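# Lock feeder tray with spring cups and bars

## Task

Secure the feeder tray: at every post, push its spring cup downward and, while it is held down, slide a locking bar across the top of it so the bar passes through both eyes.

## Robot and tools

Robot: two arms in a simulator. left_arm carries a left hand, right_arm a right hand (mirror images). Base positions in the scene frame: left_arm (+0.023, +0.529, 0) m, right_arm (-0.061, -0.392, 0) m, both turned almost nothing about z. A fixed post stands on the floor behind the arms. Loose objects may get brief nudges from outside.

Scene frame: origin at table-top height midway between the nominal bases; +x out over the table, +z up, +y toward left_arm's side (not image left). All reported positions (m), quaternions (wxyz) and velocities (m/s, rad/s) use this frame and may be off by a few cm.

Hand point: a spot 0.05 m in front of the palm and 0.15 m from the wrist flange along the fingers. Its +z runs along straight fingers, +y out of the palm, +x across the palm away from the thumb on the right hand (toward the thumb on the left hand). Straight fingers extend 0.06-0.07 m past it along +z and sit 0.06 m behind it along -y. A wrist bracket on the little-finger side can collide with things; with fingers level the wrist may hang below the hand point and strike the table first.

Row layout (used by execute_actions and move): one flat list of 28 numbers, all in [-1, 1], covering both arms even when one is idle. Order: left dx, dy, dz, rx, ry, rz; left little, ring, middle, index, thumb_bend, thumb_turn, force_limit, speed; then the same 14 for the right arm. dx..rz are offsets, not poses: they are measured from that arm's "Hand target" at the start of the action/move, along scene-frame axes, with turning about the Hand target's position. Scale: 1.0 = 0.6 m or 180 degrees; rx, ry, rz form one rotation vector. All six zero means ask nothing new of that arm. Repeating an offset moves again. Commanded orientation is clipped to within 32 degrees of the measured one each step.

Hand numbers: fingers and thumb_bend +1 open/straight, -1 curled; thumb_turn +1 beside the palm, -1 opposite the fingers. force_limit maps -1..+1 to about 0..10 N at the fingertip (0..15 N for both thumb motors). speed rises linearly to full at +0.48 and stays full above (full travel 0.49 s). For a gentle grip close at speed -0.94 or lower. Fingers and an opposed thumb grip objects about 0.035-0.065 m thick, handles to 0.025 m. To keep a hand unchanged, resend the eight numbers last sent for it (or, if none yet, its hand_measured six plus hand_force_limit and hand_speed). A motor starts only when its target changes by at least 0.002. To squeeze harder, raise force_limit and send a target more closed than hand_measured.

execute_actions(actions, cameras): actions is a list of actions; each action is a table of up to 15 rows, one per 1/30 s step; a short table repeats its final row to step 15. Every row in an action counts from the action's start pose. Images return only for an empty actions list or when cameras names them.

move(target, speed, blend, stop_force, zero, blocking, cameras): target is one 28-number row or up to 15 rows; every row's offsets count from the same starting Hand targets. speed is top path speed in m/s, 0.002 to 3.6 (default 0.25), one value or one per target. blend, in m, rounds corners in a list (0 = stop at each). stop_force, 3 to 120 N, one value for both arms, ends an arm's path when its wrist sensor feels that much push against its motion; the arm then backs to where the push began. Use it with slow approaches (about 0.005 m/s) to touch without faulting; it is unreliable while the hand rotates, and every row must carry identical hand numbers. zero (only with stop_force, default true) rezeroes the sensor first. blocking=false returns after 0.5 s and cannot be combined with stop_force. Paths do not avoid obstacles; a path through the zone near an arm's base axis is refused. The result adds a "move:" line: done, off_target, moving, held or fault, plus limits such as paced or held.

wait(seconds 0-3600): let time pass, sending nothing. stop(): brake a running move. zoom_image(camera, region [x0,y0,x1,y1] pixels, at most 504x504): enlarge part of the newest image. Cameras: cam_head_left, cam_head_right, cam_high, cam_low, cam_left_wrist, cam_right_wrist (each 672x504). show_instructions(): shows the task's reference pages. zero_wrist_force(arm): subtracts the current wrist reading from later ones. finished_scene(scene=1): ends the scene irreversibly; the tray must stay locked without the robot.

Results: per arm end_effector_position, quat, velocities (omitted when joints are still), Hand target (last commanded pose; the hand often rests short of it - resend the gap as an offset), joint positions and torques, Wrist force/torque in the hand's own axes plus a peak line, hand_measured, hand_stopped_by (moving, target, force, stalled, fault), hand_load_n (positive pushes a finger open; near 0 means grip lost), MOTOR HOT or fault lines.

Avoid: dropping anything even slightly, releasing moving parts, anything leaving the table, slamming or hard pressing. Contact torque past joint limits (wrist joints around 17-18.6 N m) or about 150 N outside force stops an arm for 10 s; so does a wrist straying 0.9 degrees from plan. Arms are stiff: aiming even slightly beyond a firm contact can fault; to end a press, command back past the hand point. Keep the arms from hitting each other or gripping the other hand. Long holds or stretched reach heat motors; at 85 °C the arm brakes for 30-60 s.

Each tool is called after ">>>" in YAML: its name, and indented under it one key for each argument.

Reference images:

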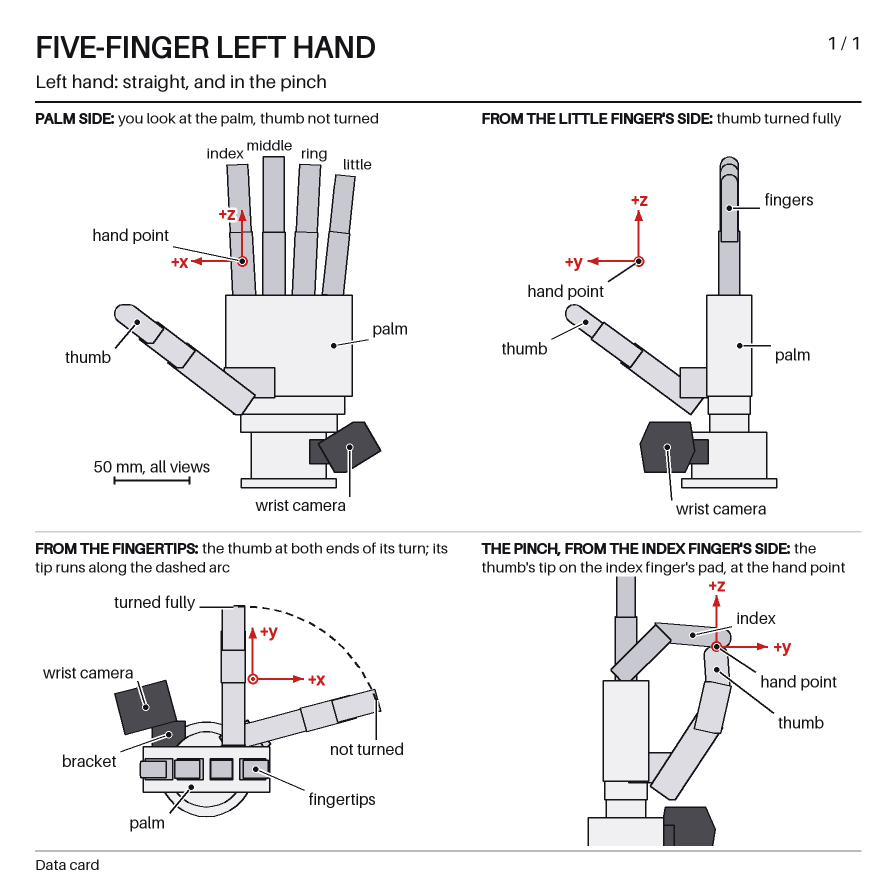

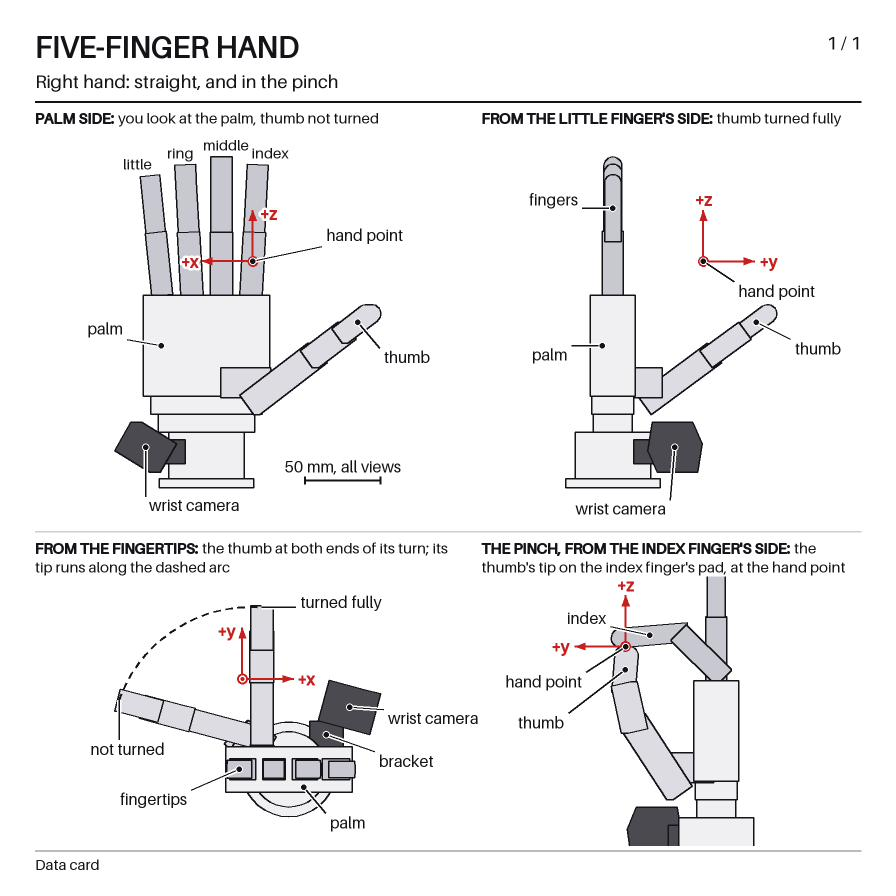

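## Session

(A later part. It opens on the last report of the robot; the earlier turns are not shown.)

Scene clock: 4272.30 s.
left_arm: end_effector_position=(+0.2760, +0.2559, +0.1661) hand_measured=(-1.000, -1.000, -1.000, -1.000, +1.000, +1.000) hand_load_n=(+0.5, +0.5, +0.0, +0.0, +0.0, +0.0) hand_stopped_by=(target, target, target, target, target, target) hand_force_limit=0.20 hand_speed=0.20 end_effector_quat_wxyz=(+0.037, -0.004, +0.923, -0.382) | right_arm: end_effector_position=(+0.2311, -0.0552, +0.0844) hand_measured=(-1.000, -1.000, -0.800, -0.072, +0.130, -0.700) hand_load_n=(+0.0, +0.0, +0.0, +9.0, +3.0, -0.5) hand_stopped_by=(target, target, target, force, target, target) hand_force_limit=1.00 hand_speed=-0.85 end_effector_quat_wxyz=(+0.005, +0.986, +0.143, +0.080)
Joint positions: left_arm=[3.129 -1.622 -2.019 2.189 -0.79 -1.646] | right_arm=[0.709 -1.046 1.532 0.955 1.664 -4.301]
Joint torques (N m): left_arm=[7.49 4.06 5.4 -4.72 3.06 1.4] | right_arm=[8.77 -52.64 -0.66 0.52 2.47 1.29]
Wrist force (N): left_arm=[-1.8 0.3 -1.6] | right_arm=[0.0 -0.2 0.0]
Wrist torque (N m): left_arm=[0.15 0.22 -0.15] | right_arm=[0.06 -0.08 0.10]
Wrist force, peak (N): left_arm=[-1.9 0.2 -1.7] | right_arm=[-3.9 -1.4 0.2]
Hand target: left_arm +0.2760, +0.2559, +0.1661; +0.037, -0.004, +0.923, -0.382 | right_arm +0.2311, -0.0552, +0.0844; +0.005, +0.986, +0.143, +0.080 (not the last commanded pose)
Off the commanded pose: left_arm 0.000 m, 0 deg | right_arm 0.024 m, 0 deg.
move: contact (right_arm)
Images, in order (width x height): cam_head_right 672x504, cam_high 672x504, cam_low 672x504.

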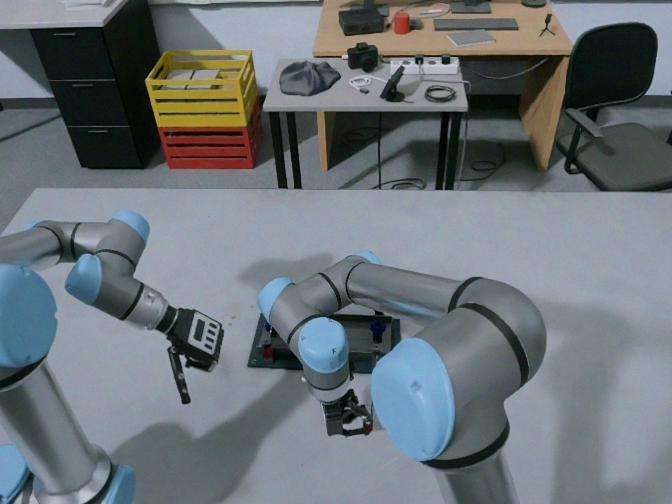

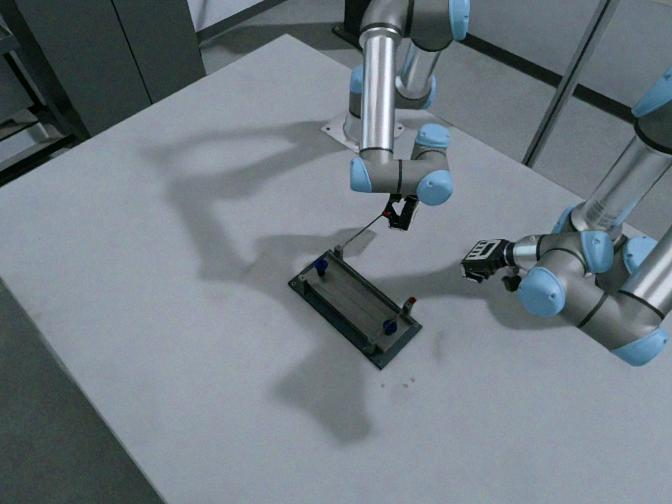

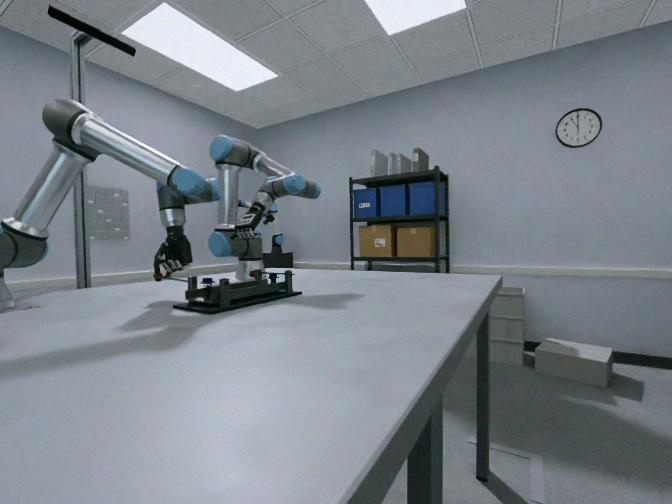

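>>> zoom_image:
  camera: "cam_low"
  region: [152, 266, 200, 302]

>>> zoom_image:
  camera: "cam_low"
  region: [180, 268, 212, 292]

>>> zoom_image:
  camera: "cam_low"
  region: [210, 268, 242, 292]

Scaled by 10.500 from the camera's image (finer frame: 960x720).

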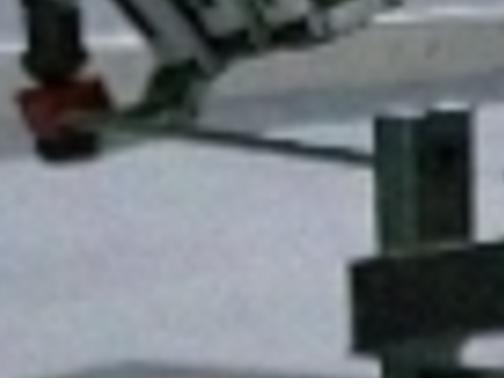

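Scaled by 15.750 from the camera's image (finer frame: 960x720).

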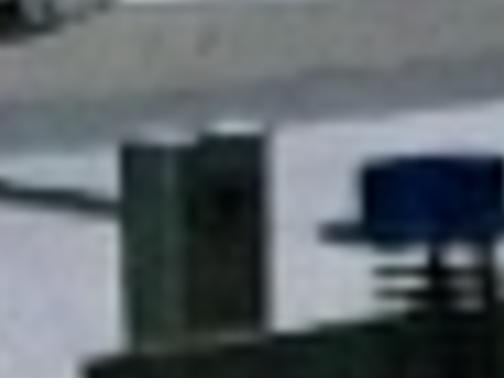

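Scaled by 15.750 from the camera's image (finer frame: 960x720).

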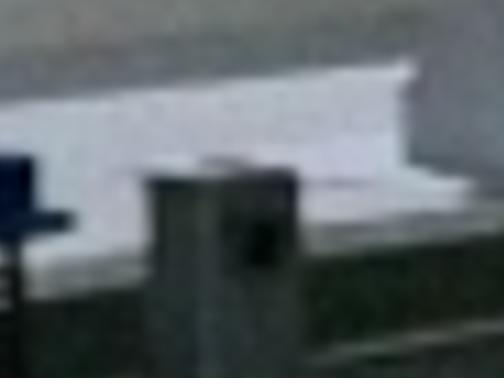

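>>> move:
  target: [0,0,0,0,0,0,-1,-1,-1,-1,1,1,0.2,0.2,-0.01,0,0,0,0,0,-1,-1,-0.8,-0.6,0.13,-0.7,1.0,-0.85]
  speed: 0.02
  cameras: ["cam_high","cam_low","cam_head_right","cam_right_wrist"]

>>> zoom_image:
  camera: "cam_low"
  region: [150, 262, 198, 298]

>>> zoom_image:
  camera: "cam_high"
  region: [330, 205, 390, 250]

>>> zoom_image:
  camera: "cam_head_right"
  region: [355, 330, 395, 390]

Scene clock: 4306.03 s.
left_arm: end_effector_position=(+0.2760, +0.2559, +0.1661) hand_measured=(-1.000, -1.000, -1.000, -1.000, +1.000, +1.000) hand_load_n=(+0.0, +0.0, +0.0, +0.0, +0.0, +0.0) hand_stopped_by=(target, target, target, target, target, target) hand_force_limit=0.20 hand_speed=0.20 end_effector_quat_wxyz=(+0.037, -0.004, +0.923, -0.382) | right_arm: end_effector_position=(+0.2253, -0.0552, +0.0844) hand_measured=(-1.000, -1.000, -0.800, -0.072, +0.130, -0.700) hand_load_n=(+0.0, +0.0, +0.0, +9.0, +3.0, -0.5) hand_stopped_by=(target, target, target, force, target, target) hand_force_limit=1.00 hand_speed=-0.85 end_effector_quat_wxyz=(+0.005, +0.986, +0.143, +0.080)
Joint positions: left_arm=[3.129 -1.622 -2.019 2.189 -0.79 -1.646] | right_arm=[0.718 -1.053 1.543 0.951 1.665 -4.293]
Joint torques (N m): left_arm=[8.67 3.32 5.74 -4.93 3.12 1.43] | right_arm=[8.33 -52.33 -0.42 0.55 2.55 1.31]
Wrist force (N): left_arm=[-1.7 0.3 -1.5] | right_arm=[-0.3 -0.1 -0.1]
Wrist torque (N m): left_arm=[0.15 0.21 -0.14] | right_arm=[0.08 -0.05 0.09]
Wrist force, peak (N): left_arm=[-1.9 0.3 -1.7] | right_arm=[-0.3 -0.1 -0.3]
Hand target: left_arm +0.2760, +0.2559, +0.1661; +0.037, -0.004, +0.923, -0.382 | right_arm +0.2251, -0.0552, +0.0844; +0.005, +0.986, +0.143, +0.080
Off the commanded pose: left_arm 0.000 m, 0 deg | right_arm 0.000 m, 0 deg.
move: done
Images, in order (width x height): cam_head_right 672x504, cam_high 672x504, cam_low 672x504, cam_right_wrist 672x504.

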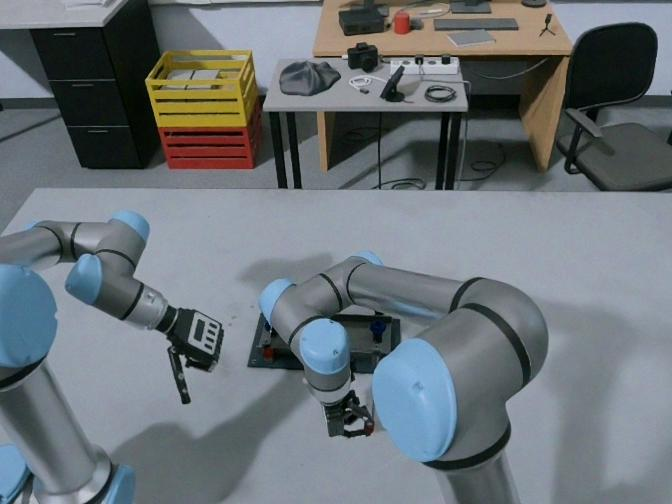

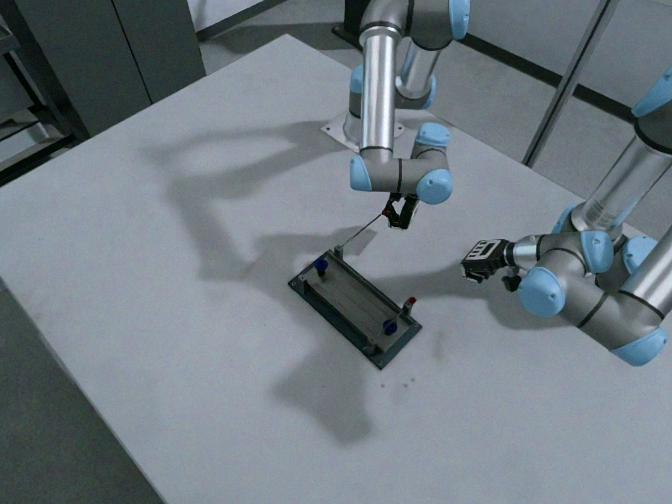

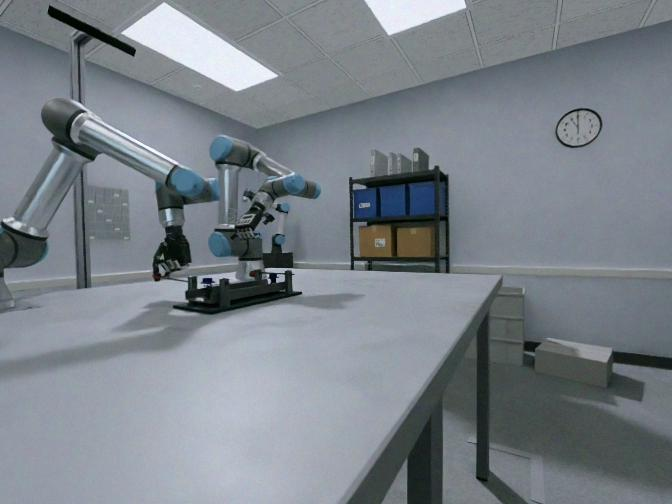

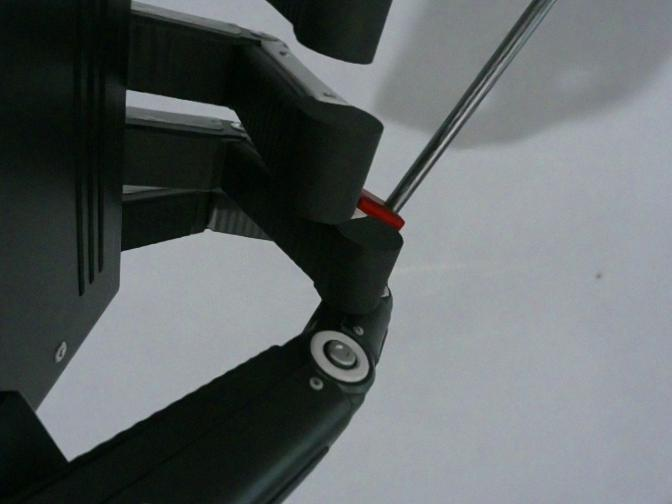

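Scaled by 10.500 from the camera's image (finer frame: 960x720).

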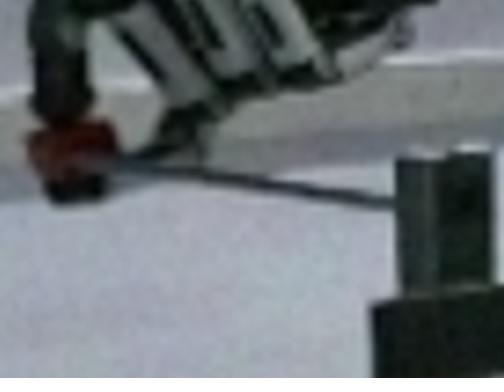

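Scaled by 8.400 from the camera's image (finer frame: 960x720).

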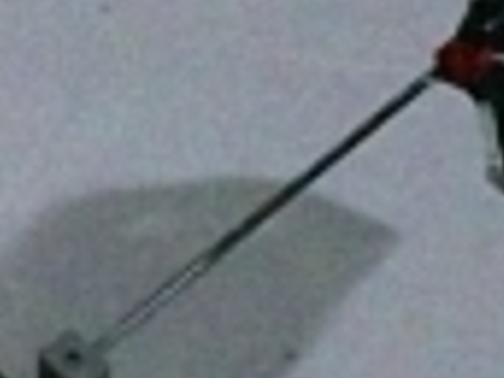

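Scaled by 8.400 from the camera's image (finer frame: 960x720).

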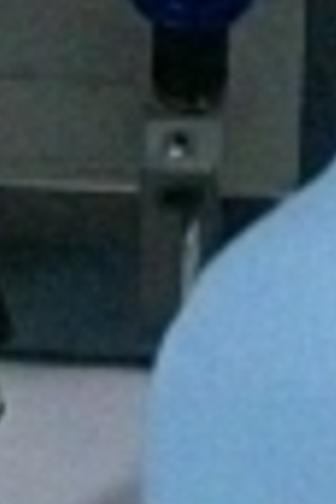

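>>> move:
  target: [0,0,0,0,0,0,-1,-1,-1,-1,1,1,0.2,0.2,-0.0133,0,0,0,-0.0128,0.0044,-1,-1,-0.8,-0.6,0.13,-0.7,1.0,-0.85]
  speed: 0.02
  cameras: ["cam_high","cam_low","cam_head_right"]

>>> zoom_image:
  camera: "cam_low"
  region: [150, 262, 198, 298]

>>> zoom_image:
  camera: "cam_high"
  region: [330, 205, 390, 250]

>>> zoom_image:
  camera: "cam_head_right"
  region: [355, 330, 395, 390]

Scene clock: 4331.37 s.
left_arm: end_effector_position=(+0.2760, +0.2559, +0.1661) hand_measured=(-1.000, -1.000, -1.000, -1.000, +1.000, +1.000) hand_load_n=(+0.0, +0.0, +0.0, +0.0, +0.0, -0.5) hand_stopped_by=(target, target, target, target, target, target) hand_force_limit=0.20 hand_speed=0.20 end_effector_quat_wxyz=(+0.037, -0.004, +0.923, -0.382) | right_arm: end_effector_position=(+0.2172, -0.0552, +0.0844) hand_measured=(-1.000, -1.000, -0.800, -0.072, +0.130, -0.700) hand_load_n=(+0.0, +0.0, -0.5, +9.0, +3.0, -0.5) hand_stopped_by=(target, target, target, force, target, target) hand_force_limit=1.00 hand_speed=-0.85 end_effector_quat_wxyz=(+0.007, +0.984, +0.150, +0.099)
Joint positions: left_arm=[3.129 -1.622 -2.019 2.189 -0.79 -1.646] | right_arm=[0.745 -1.078 1.579 0.912 1.693 -4.283]
Joint torques (N m): left_arm=[8.72 3.72 6.65 -4.81 3.12 1.43] | right_arm=[8.27 -51.46 -0.6 0.31 2.53 1.47]
Wrist force (N): left_arm=[-1.7 0.1 -1.4] | right_arm=[-0.2 -0.1 0.2]
Wrist torque (N m): left_arm=[0.11 0.20 -0.13] | right_arm=[0.06 -0.07 -0.04]
Wrist force, peak (N): left_arm=[-2.0 0.2 -1.5] | right_arm=[-0.3 -0.2 0.4]
Hand target: left_arm +0.2760, +0.2559, +0.1661; +0.037, -0.004, +0.923, -0.382 | right_arm +0.2171, -0.0552, +0.0844; +0.007, +0.984, +0.150, +0.100
Off the commanded pose: left_arm 0.000 m, 0 deg | right_arm 0.000 m, 0 deg.
move: done
Images, in order (width x height): cam_head_right 672x504, cam_high 672x504, cam_low 672x504.

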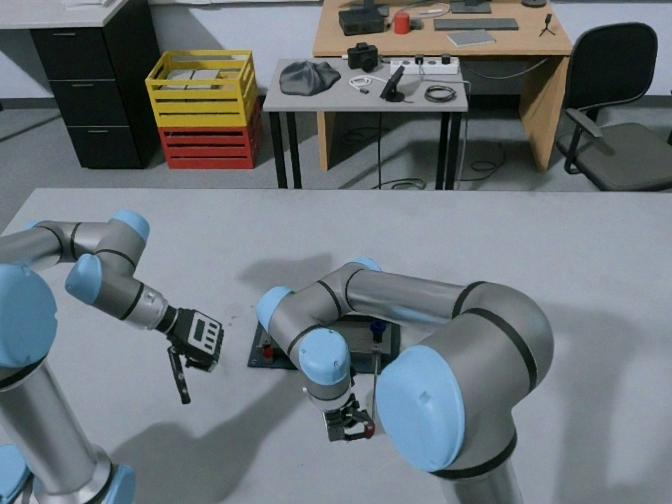

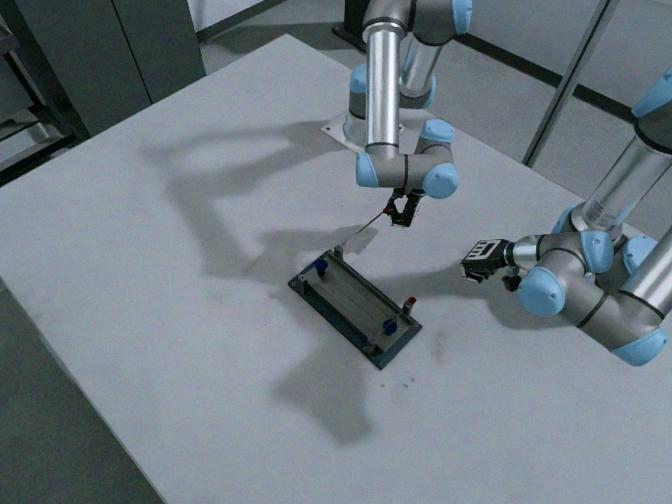

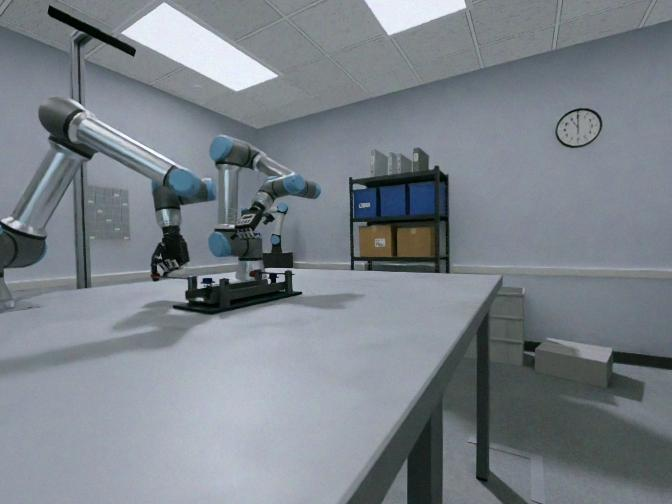

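Scaled by 10.500 from the camera's image (finer frame: 960x720).

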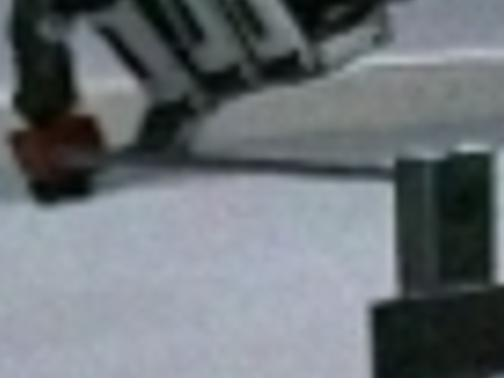

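Scaled by 8.400 from the camera's image (finer frame: 960x720).

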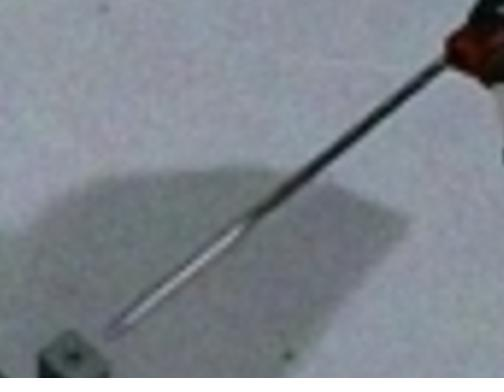

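Scaled by 8.400 from the camera's image (finer frame: 960x720).

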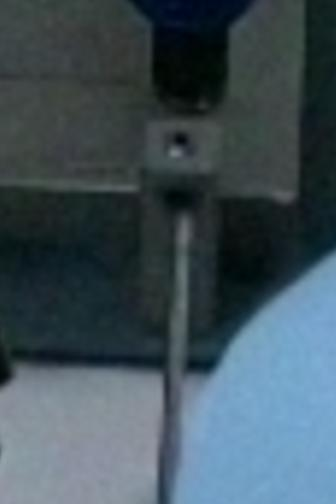

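>>> move:
  target: [0,0,0,0,0,0,-1,-1,-1,-1,1,1,0.2,0.2,0,0.0013,-0.0045,0,0.003,0,-1,-1,-0.8,-0.6,0.13,-0.7,1.0,-0.85]
  speed: 0.02
  cameras: ["cam_high","cam_low","cam_head_right"]

>>> zoom_image:
  camera: "cam_low"
  region: [150, 262, 198, 298]

>>> zoom_image:
  camera: "cam_high"
  region: [330, 205, 390, 250]

>>> zoom_image:
  camera: "cam_head_right"
  region: [355, 330, 395, 390]

Scene clock: 4359.63 s.
left_arm: end_effector_position=(+0.2760, +0.2559, +0.1661) hand_measured=(-1.000, -1.000, -1.000, -1.000, +1.000, +1.000) hand_load_n=(+0.0, +0.0, +0.0, +0.0, +0.0, +0.0) hand_stopped_by=(target, target, target, target, target, target) hand_force_limit=0.20 hand_speed=0.20 end_effector_quat_wxyz=(+0.037, -0.004, +0.923, -0.382) | right_arm: end_effector_position=(+0.2171, -0.0545, +0.0818) hand_measured=(-1.000, -1.000, -0.800, -0.072, +0.130, -0.700) hand_load_n=(+0.0, +0.0, +0.0, +9.0, +3.5, -0.5) hand_stopped_by=(target, target, target, force, target, target) hand_force_limit=1.00 hand_speed=-0.85 end_effector_quat_wxyz=(+0.007, +0.984, +0.150, +0.095)
Joint positions: left_arm=[3.129 -1.622 -2.019 2.189 -0.79 -1.646] | right_arm=[0.743 -1.071 1.576 0.914 1.687 -4.284]
Joint torques (N m): left_arm=[8.56 3.59 6.64 -4.67 3.02 1.37] | right_arm=[-9.03 -17.32 -33.24 4.68 -2.08 -1.58]
Wrist force (N): left_arm=[-1.8 0.2 -1.5] | right_arm=[-0.2 -0.1 0.0]
Wrist torque (N m): left_arm=[0.13 0.22 -0.14] | right_arm=[0.07 -0.06 -0.05]
Wrist force, peak (N): left_arm=[-1.8 0.5 -1.7] | right_arm=[-0.4 -0.2 0.6]
Hand target: left_arm +0.2760, +0.2559, +0.1661; +0.037, -0.004, +0.923, -0.382 | right_arm +0.2171, -0.0544, +0.0817; +0.007, +0.984, +0.150, +0.095
Off the commanded pose: left_arm 0.000 m, 0 deg | right_arm 0.000 m, 0 deg.
move: done
Images, in order (width x height): cam_head_right 672x504, cam_high 672x504, cam_low 672x504.

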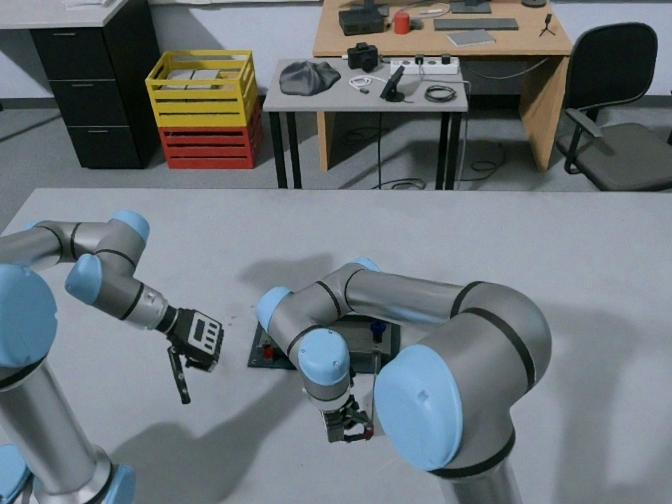

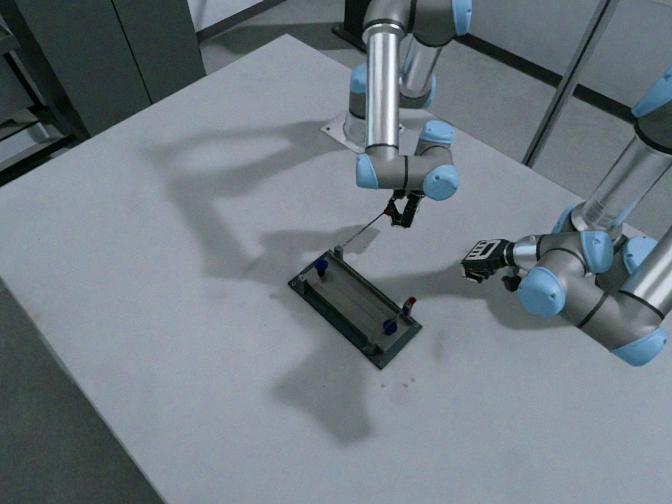

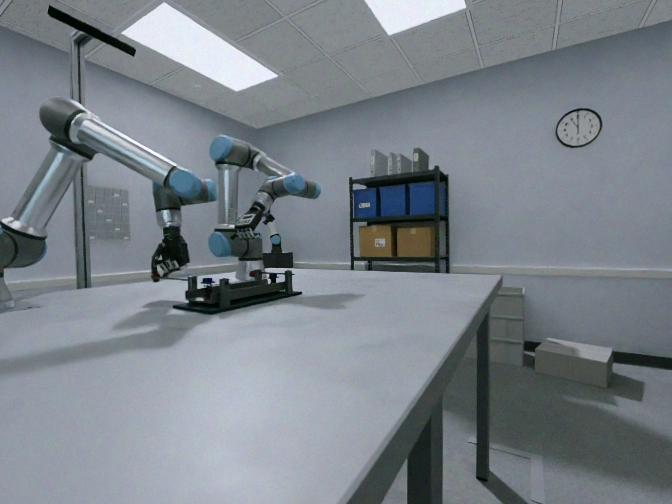

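Scaled by 10.500 from the camera's image (finer frame: 960x720).

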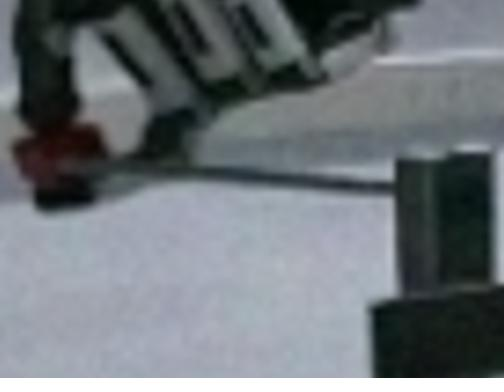

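Scaled by 8.400 from the camera's image (finer frame: 960x720).

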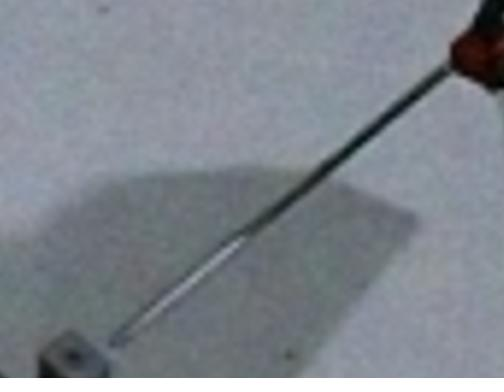

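Scaled by 8.400 from the camera's image (finer frame: 960x720).

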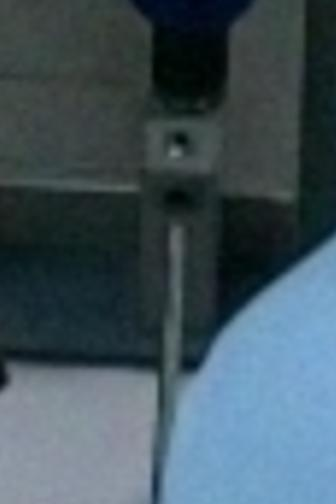

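>>> zoom_image:
  camera: "cam_high"
  region: [330, 228, 362, 252]

>>> zoom_image:
  camera: "cam_high"
  region: [358, 204, 390, 228]

Scaled by 15.750 from the camera's image (finer frame: 960x720).

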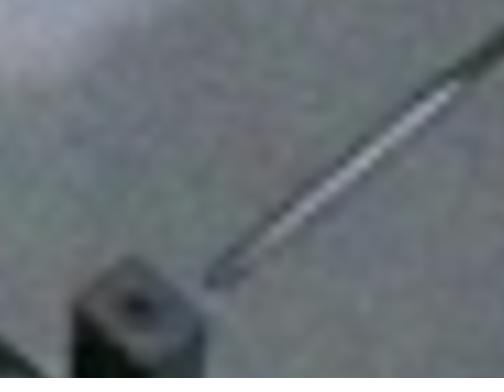

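Scaled by 15.750 from the camera's image (finer frame: 960x720).

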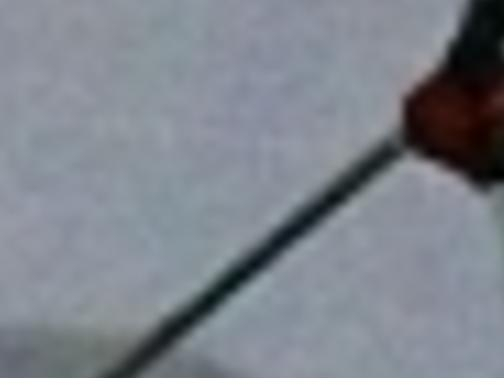

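>>> move:
  target: [0,0,0,0,0,0,-1,-1,-1,-1,1,1,0.2,0.2,0.075,-0.0007,0,0,0,0,-1,-1,-0.8,-0.6,0.13,-0.7,1.0,-0.85]
  speed: 0.01
  stop_force: 3.5
  cameras: ["cam_high","cam_low","cam_head_right"]

>>> zoom_image:
  camera: "cam_low"
  region: [150, 262, 198, 298]

>>> zoom_image:
  camera: "cam_head_right"
  region: [355, 330, 395, 390]

Scene clock: 4387.47 s.
left_arm: end_effector_position=(+0.2760, +0.2559, +0.1661) hand_measured=(-1.000, -1.000, -1.000, -1.000, +1.000, +1.000) hand_load_n=(+0.0, +0.0, +0.0, +0.0, +0.0, +0.0) hand_stopped_by=(target, target, target, target, target, target) hand_force_limit=0.20 hand_speed=0.20 end_effector_quat_wxyz=(+0.037, -0.004, +0.923, -0.382) | right_arm: end_effector_position=(+0.2621, -0.0549, +0.0817) hand_measured=(-1.000, -1.000, -0.800, -0.072, +0.130, -0.700) hand_load_n=(-0.5, +0.0, +0.0, +9.0, +3.0, -0.5) hand_stopped_by=(target, target, target, force, target, target) hand_force_limit=1.00 hand_speed=-0.85 end_effector_quat_wxyz=(+0.007, +0.984, +0.150, +0.095)
Joint positions: left_arm=[3.129 -1.622 -2.019 2.189 -0.79 -1.646] | right_arm=[0.679 -1.019 1.49 0.941 1.677 -4.348]
Joint torques (N m): left_arm=[8.72 3.67 6.98 -4.79 2.95 1.54] | right_arm=[-9.61 -19.04 -34.45 4.76 -1.96 -1.75]
Wrist force (N): left_arm=[-1.7 0.2 -1.5] | right_arm=[0.0 0.2 0.2]
Wrist torque (N m): left_arm=[0.14 0.21 -0.13] | right_arm=[0.10 -0.10 0.12]
Wrist force, peak (N): left_arm=[-1.8 0.3 -1.7] | right_arm=[-0.3 -0.5 -0.1]
Hand target: left_arm +0.2760, +0.2559, +0.1661; +0.037, -0.004, +0.923, -0.382 | right_arm +0.2621, -0.0549, +0.0817; +0.007, +0.984, +0.150, +0.095
Off the commanded pose: left_arm 0.000 m, 0 deg | right_arm 0.000 m, 0 deg.
move: done
Images, in order (width x height): cam_head_right 672x504, cam_high 672x504, cam_low 672x504.

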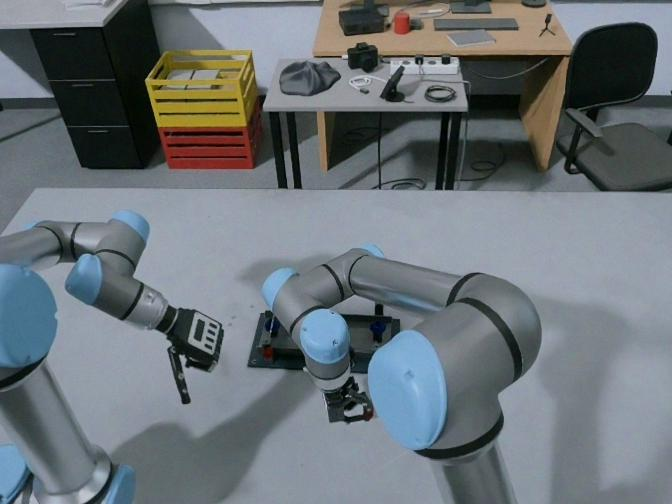

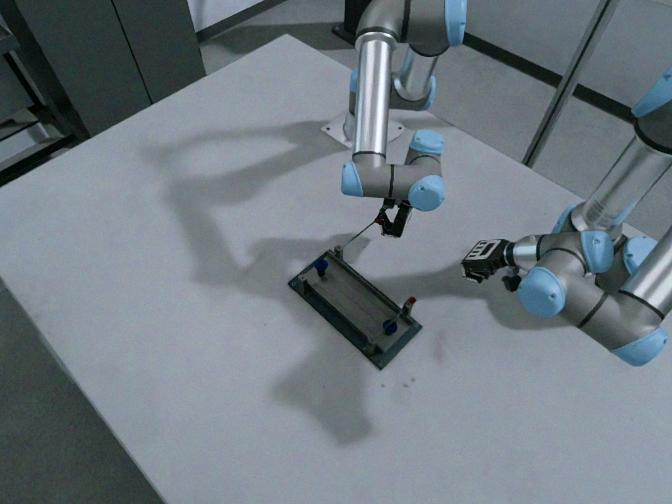

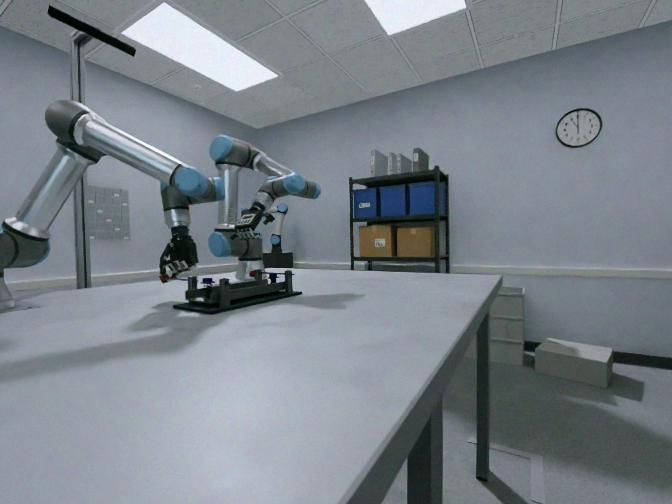

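Scaled by 10.500 from the camera's image (finer frame: 960x720).

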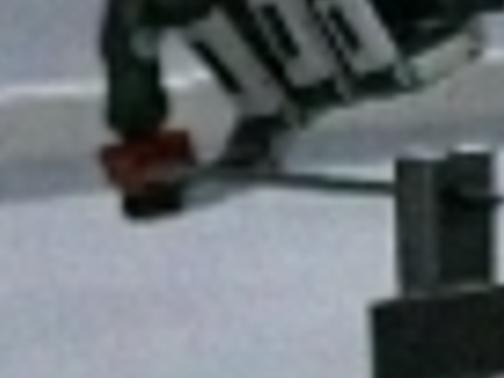

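Scaled by 8.400 from the camera's image (finer frame: 960x720).

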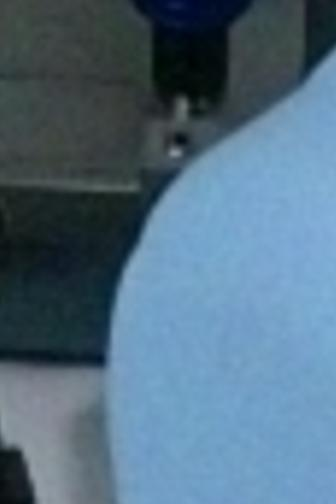

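>>> move:
  target: [0,0,0,0,0,0,-1,-1,-1,-1,1,1,0.2,0.2,0.0167,0,0,0,0,0,-1,-1,-0.8,-0.6,0.13,-0.7,1.0,-0.85]
  speed: 0.01
  stop_force: 3.5
  cameras: ["cam_high","cam_low","cam_right_wrist"]

>>> zoom_image:
  camera: "cam_low"
  region: [152, 258, 232, 306]

>>> zoom_image:
  camera: "cam_high"
  region: [295, 210, 395, 285]

Scene clock: 4397.77 s.
left_arm: end_effector_position=(+0.2760, +0.2559, +0.1661) hand_measured=(-1.000, -1.000, -1.000, -1.000, +1.000, +1.000) hand_load_n=(+0.0, +0.0, +0.0, +0.0, +0.0, +0.0) hand_stopped_by=(target, target, target, target, target, target) hand_force_limit=0.20 hand_speed=0.20 end_effector_quat_wxyz=(+0.037, -0.004, +0.923, -0.382) | right_arm: end_effector_position=(+0.2721, -0.0549, +0.0817) hand_measured=(-1.000, -1.000, -0.800, -0.072, +0.130, -0.700) hand_load_n=(+0.0, +0.0, +0.0, +9.0, +3.0, -0.5) hand_stopped_by=(target, target, target, force, target, target) hand_force_limit=1.00 hand_speed=-0.85 end_effector_quat_wxyz=(+0.007, +0.984, +0.150, +0.095)
Joint positions: left_arm=[3.129 -1.622 -2.019 2.189 -0.79 -1.646] | right_arm=[0.666 -1.006 1.468 0.948 1.675 -4.361]
Joint torques (N m): left_arm=[7.86 3.95 6.31 -4.74 3.23 1.44] | right_arm=[-9.5 -19.28 -34.33 4.52 -2 -1.8]
Wrist force (N): left_arm=[-1.8 0.2 -1.6] | right_arm=[-0.3 0.2 0.1]
Wrist torque (N m): left_arm=[0.14 0.22 -0.14] | right_arm=[0.09 -0.04 0.09]
Wrist force, peak (N): left_arm=[-1.9 0.4 -1.7] | right_arm=[-0.1 -0.4 0.4]
Hand target: left_arm +0.2760, +0.2559, +0.1661; +0.037, -0.004, +0.923, -0.382 | right_arm +0.2721, -0.0549, +0.0817; +0.007, +0.984, +0.150, +0.095
Off the commanded pose: left_arm 0.000 m, 0 deg | right_arm 0.000 m, 0 deg.
move: done

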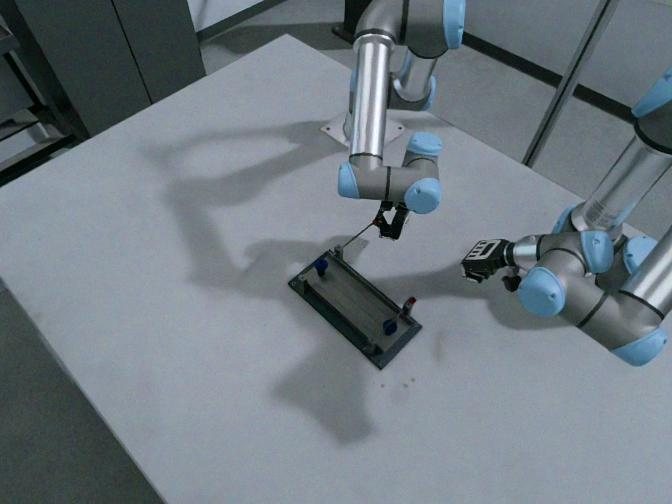

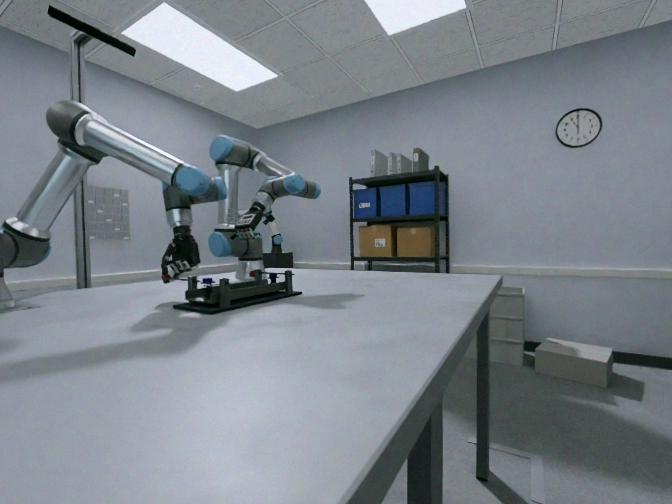

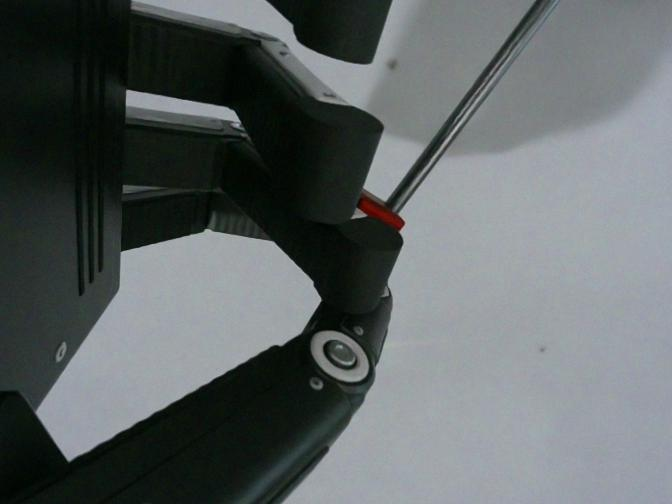

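Scaled by 6.300 from the camera's image (finer frame: 960x720).

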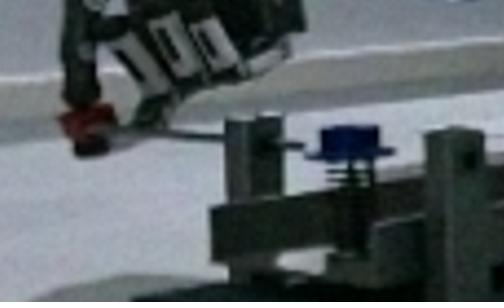

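Scaled by 5.040 from the camera's image (finer frame: 960x720).

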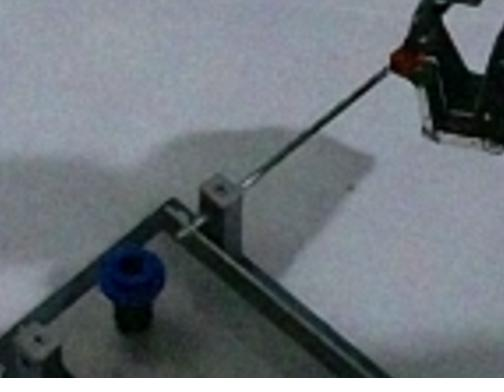

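>>> move:
  target: [0,0,0,0,0,0,-1,-1,-1,-1,1,1,0.2,0.2,0,0.0027,0,0.0168,0.0013,-0.0871,-1,-1,-0.8,-0.6,0.13,-0.7,1.0,-0.85]
  speed: 0.05
  cameras: ["cam_high","cam_low","cam_right_wrist"]

>>> zoom_image:
  camera: "cam_low"
  region: [152, 258, 232, 306]

>>> zoom_image:
  camera: "cam_high"
  region: [295, 210, 395, 285]

Scene clock: 4431.87 s.
left_arm: end_effector_position=(+0.2760, +0.2559, +0.1661) hand_measured=(-1.000, -1.000, -1.000, -1.000, +1.000, +1.000) hand_load_n=(+0.0, +0.0, +0.0, +0.0, +0.0, +0.0) hand_stopped_by=(target, target, target, target, target, target) hand_force_limit=0.20 hand_speed=0.20 end_effector_quat_wxyz=(+0.037, -0.004, +0.923, -0.382) | right_arm: end_effector_position=(+0.2721, -0.0532, +0.0817) hand_measured=(-1.000, -1.000, -0.800, -0.072, +0.130, -0.700) hand_load_n=(+0.5, +0.0, +0.0, +9.5, +3.5, -2.0) hand_stopped_by=(target, target, target, force, target, target) hand_force_limit=1.00 hand_speed=-0.85 end_effector_quat_wxyz=(-0.007, +0.995, +0.012, +0.095)
Joint positions: left_arm=[3.129 -1.622 -2.019 2.189 -0.79 -1.646] | right_arm=[0.637 -0.994 1.438 0.963 1.67 -4.111]
Joint torques (N m): left_arm=[9.14 3.65 6.78 -4.65 2.89 1.46] | right_arm=[-9.99 -19.43 -34 4.78 -1.97 1.4]
Wrist force (N): left_arm=[-1.7 0.2 -1.6] | right_arm=[0.3 -0.3 0.4]
Wrist torque (N m): left_arm=[0.14 0.20 -0.13] | right_arm=[0.06 -0.12 -0.10]
Wrist force, peak (N): left_arm=[-1.9 0.4 -1.7] | right_arm=[-0.1 -0.5 0.4]
Hand target: left_arm +0.2760, +0.2559, +0.1661; +0.037, -0.004, +0.923, -0.382 | right_arm +0.2721, -0.0532, +0.0817; -0.007, +0.995, +0.012, +0.095
Off the commanded pose: left_arm 0.000 m, 0 deg | right_arm 0.000 m, 0 deg.
move: done

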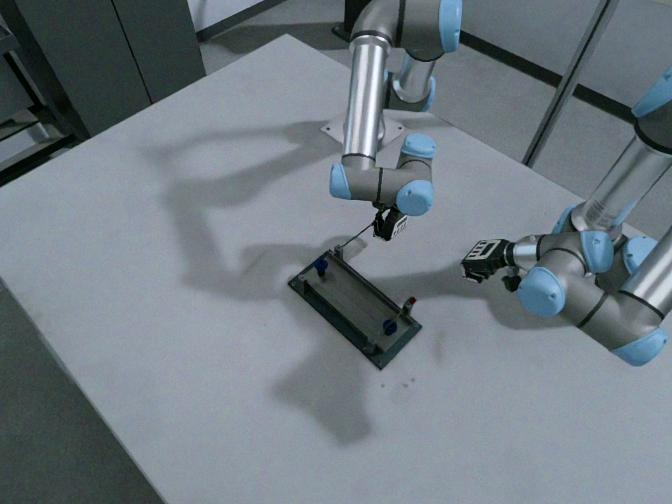

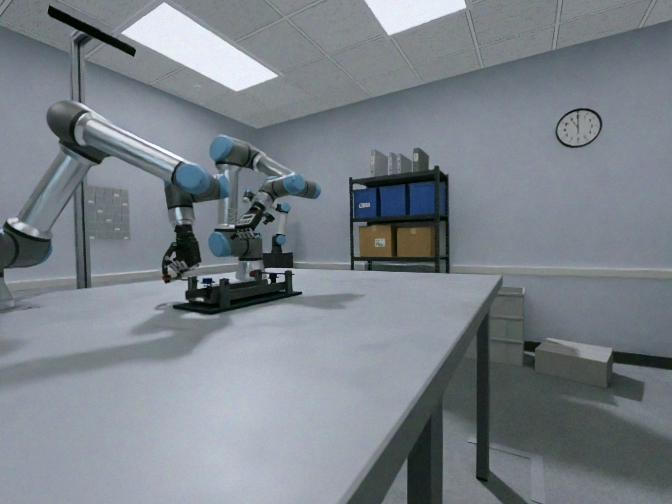

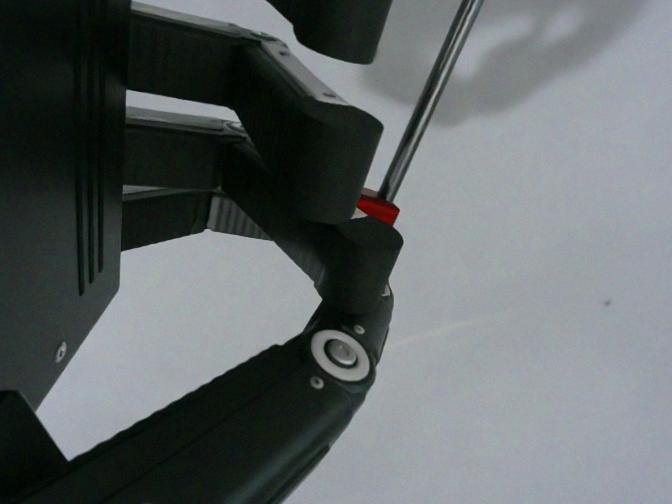

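Scaled by 6.300 from the camera's image (finer frame: 960x720).

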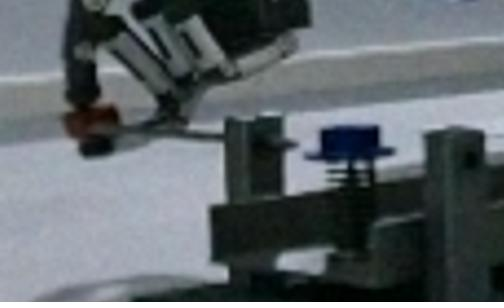

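Scaled by 5.040 from the camera's image (finer frame: 960x720).

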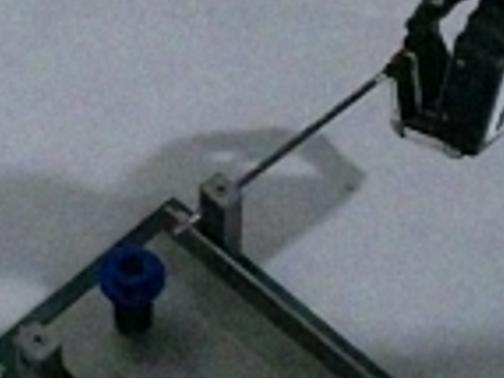

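>>> zoom_image:
  camera: "cam_high"
  region: [320, 235, 352, 259]

>>> zoom_image:
  camera: "cam_high"
  region: [345, 215, 377, 239]

>>> zoom_image:
  camera: "cam_low"
  region: [165, 266, 213, 302]

Scaled by 15.750 from the camera's image (finer frame: 960x720).

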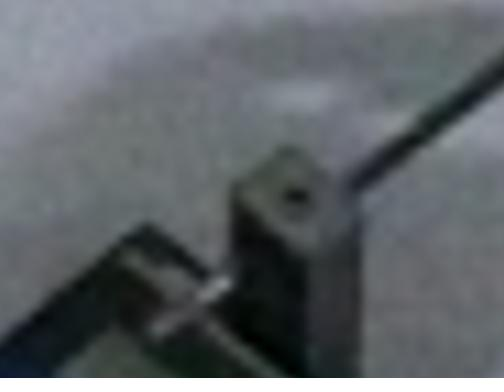

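Scaled by 15.750 from the camera's image (finer frame: 960x720).

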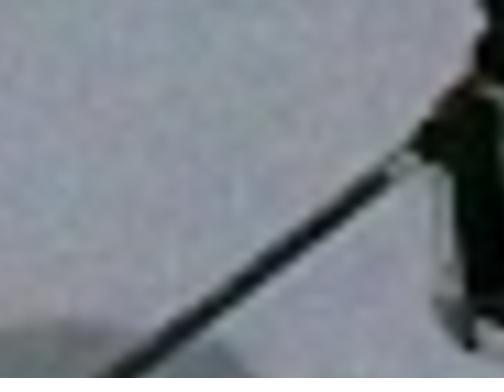

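Scaled by 10.500 from the camera's image (finer frame: 960x720).

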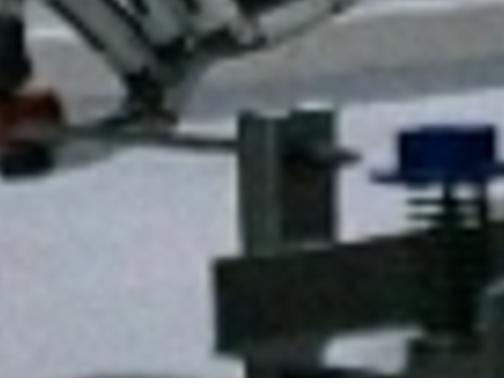

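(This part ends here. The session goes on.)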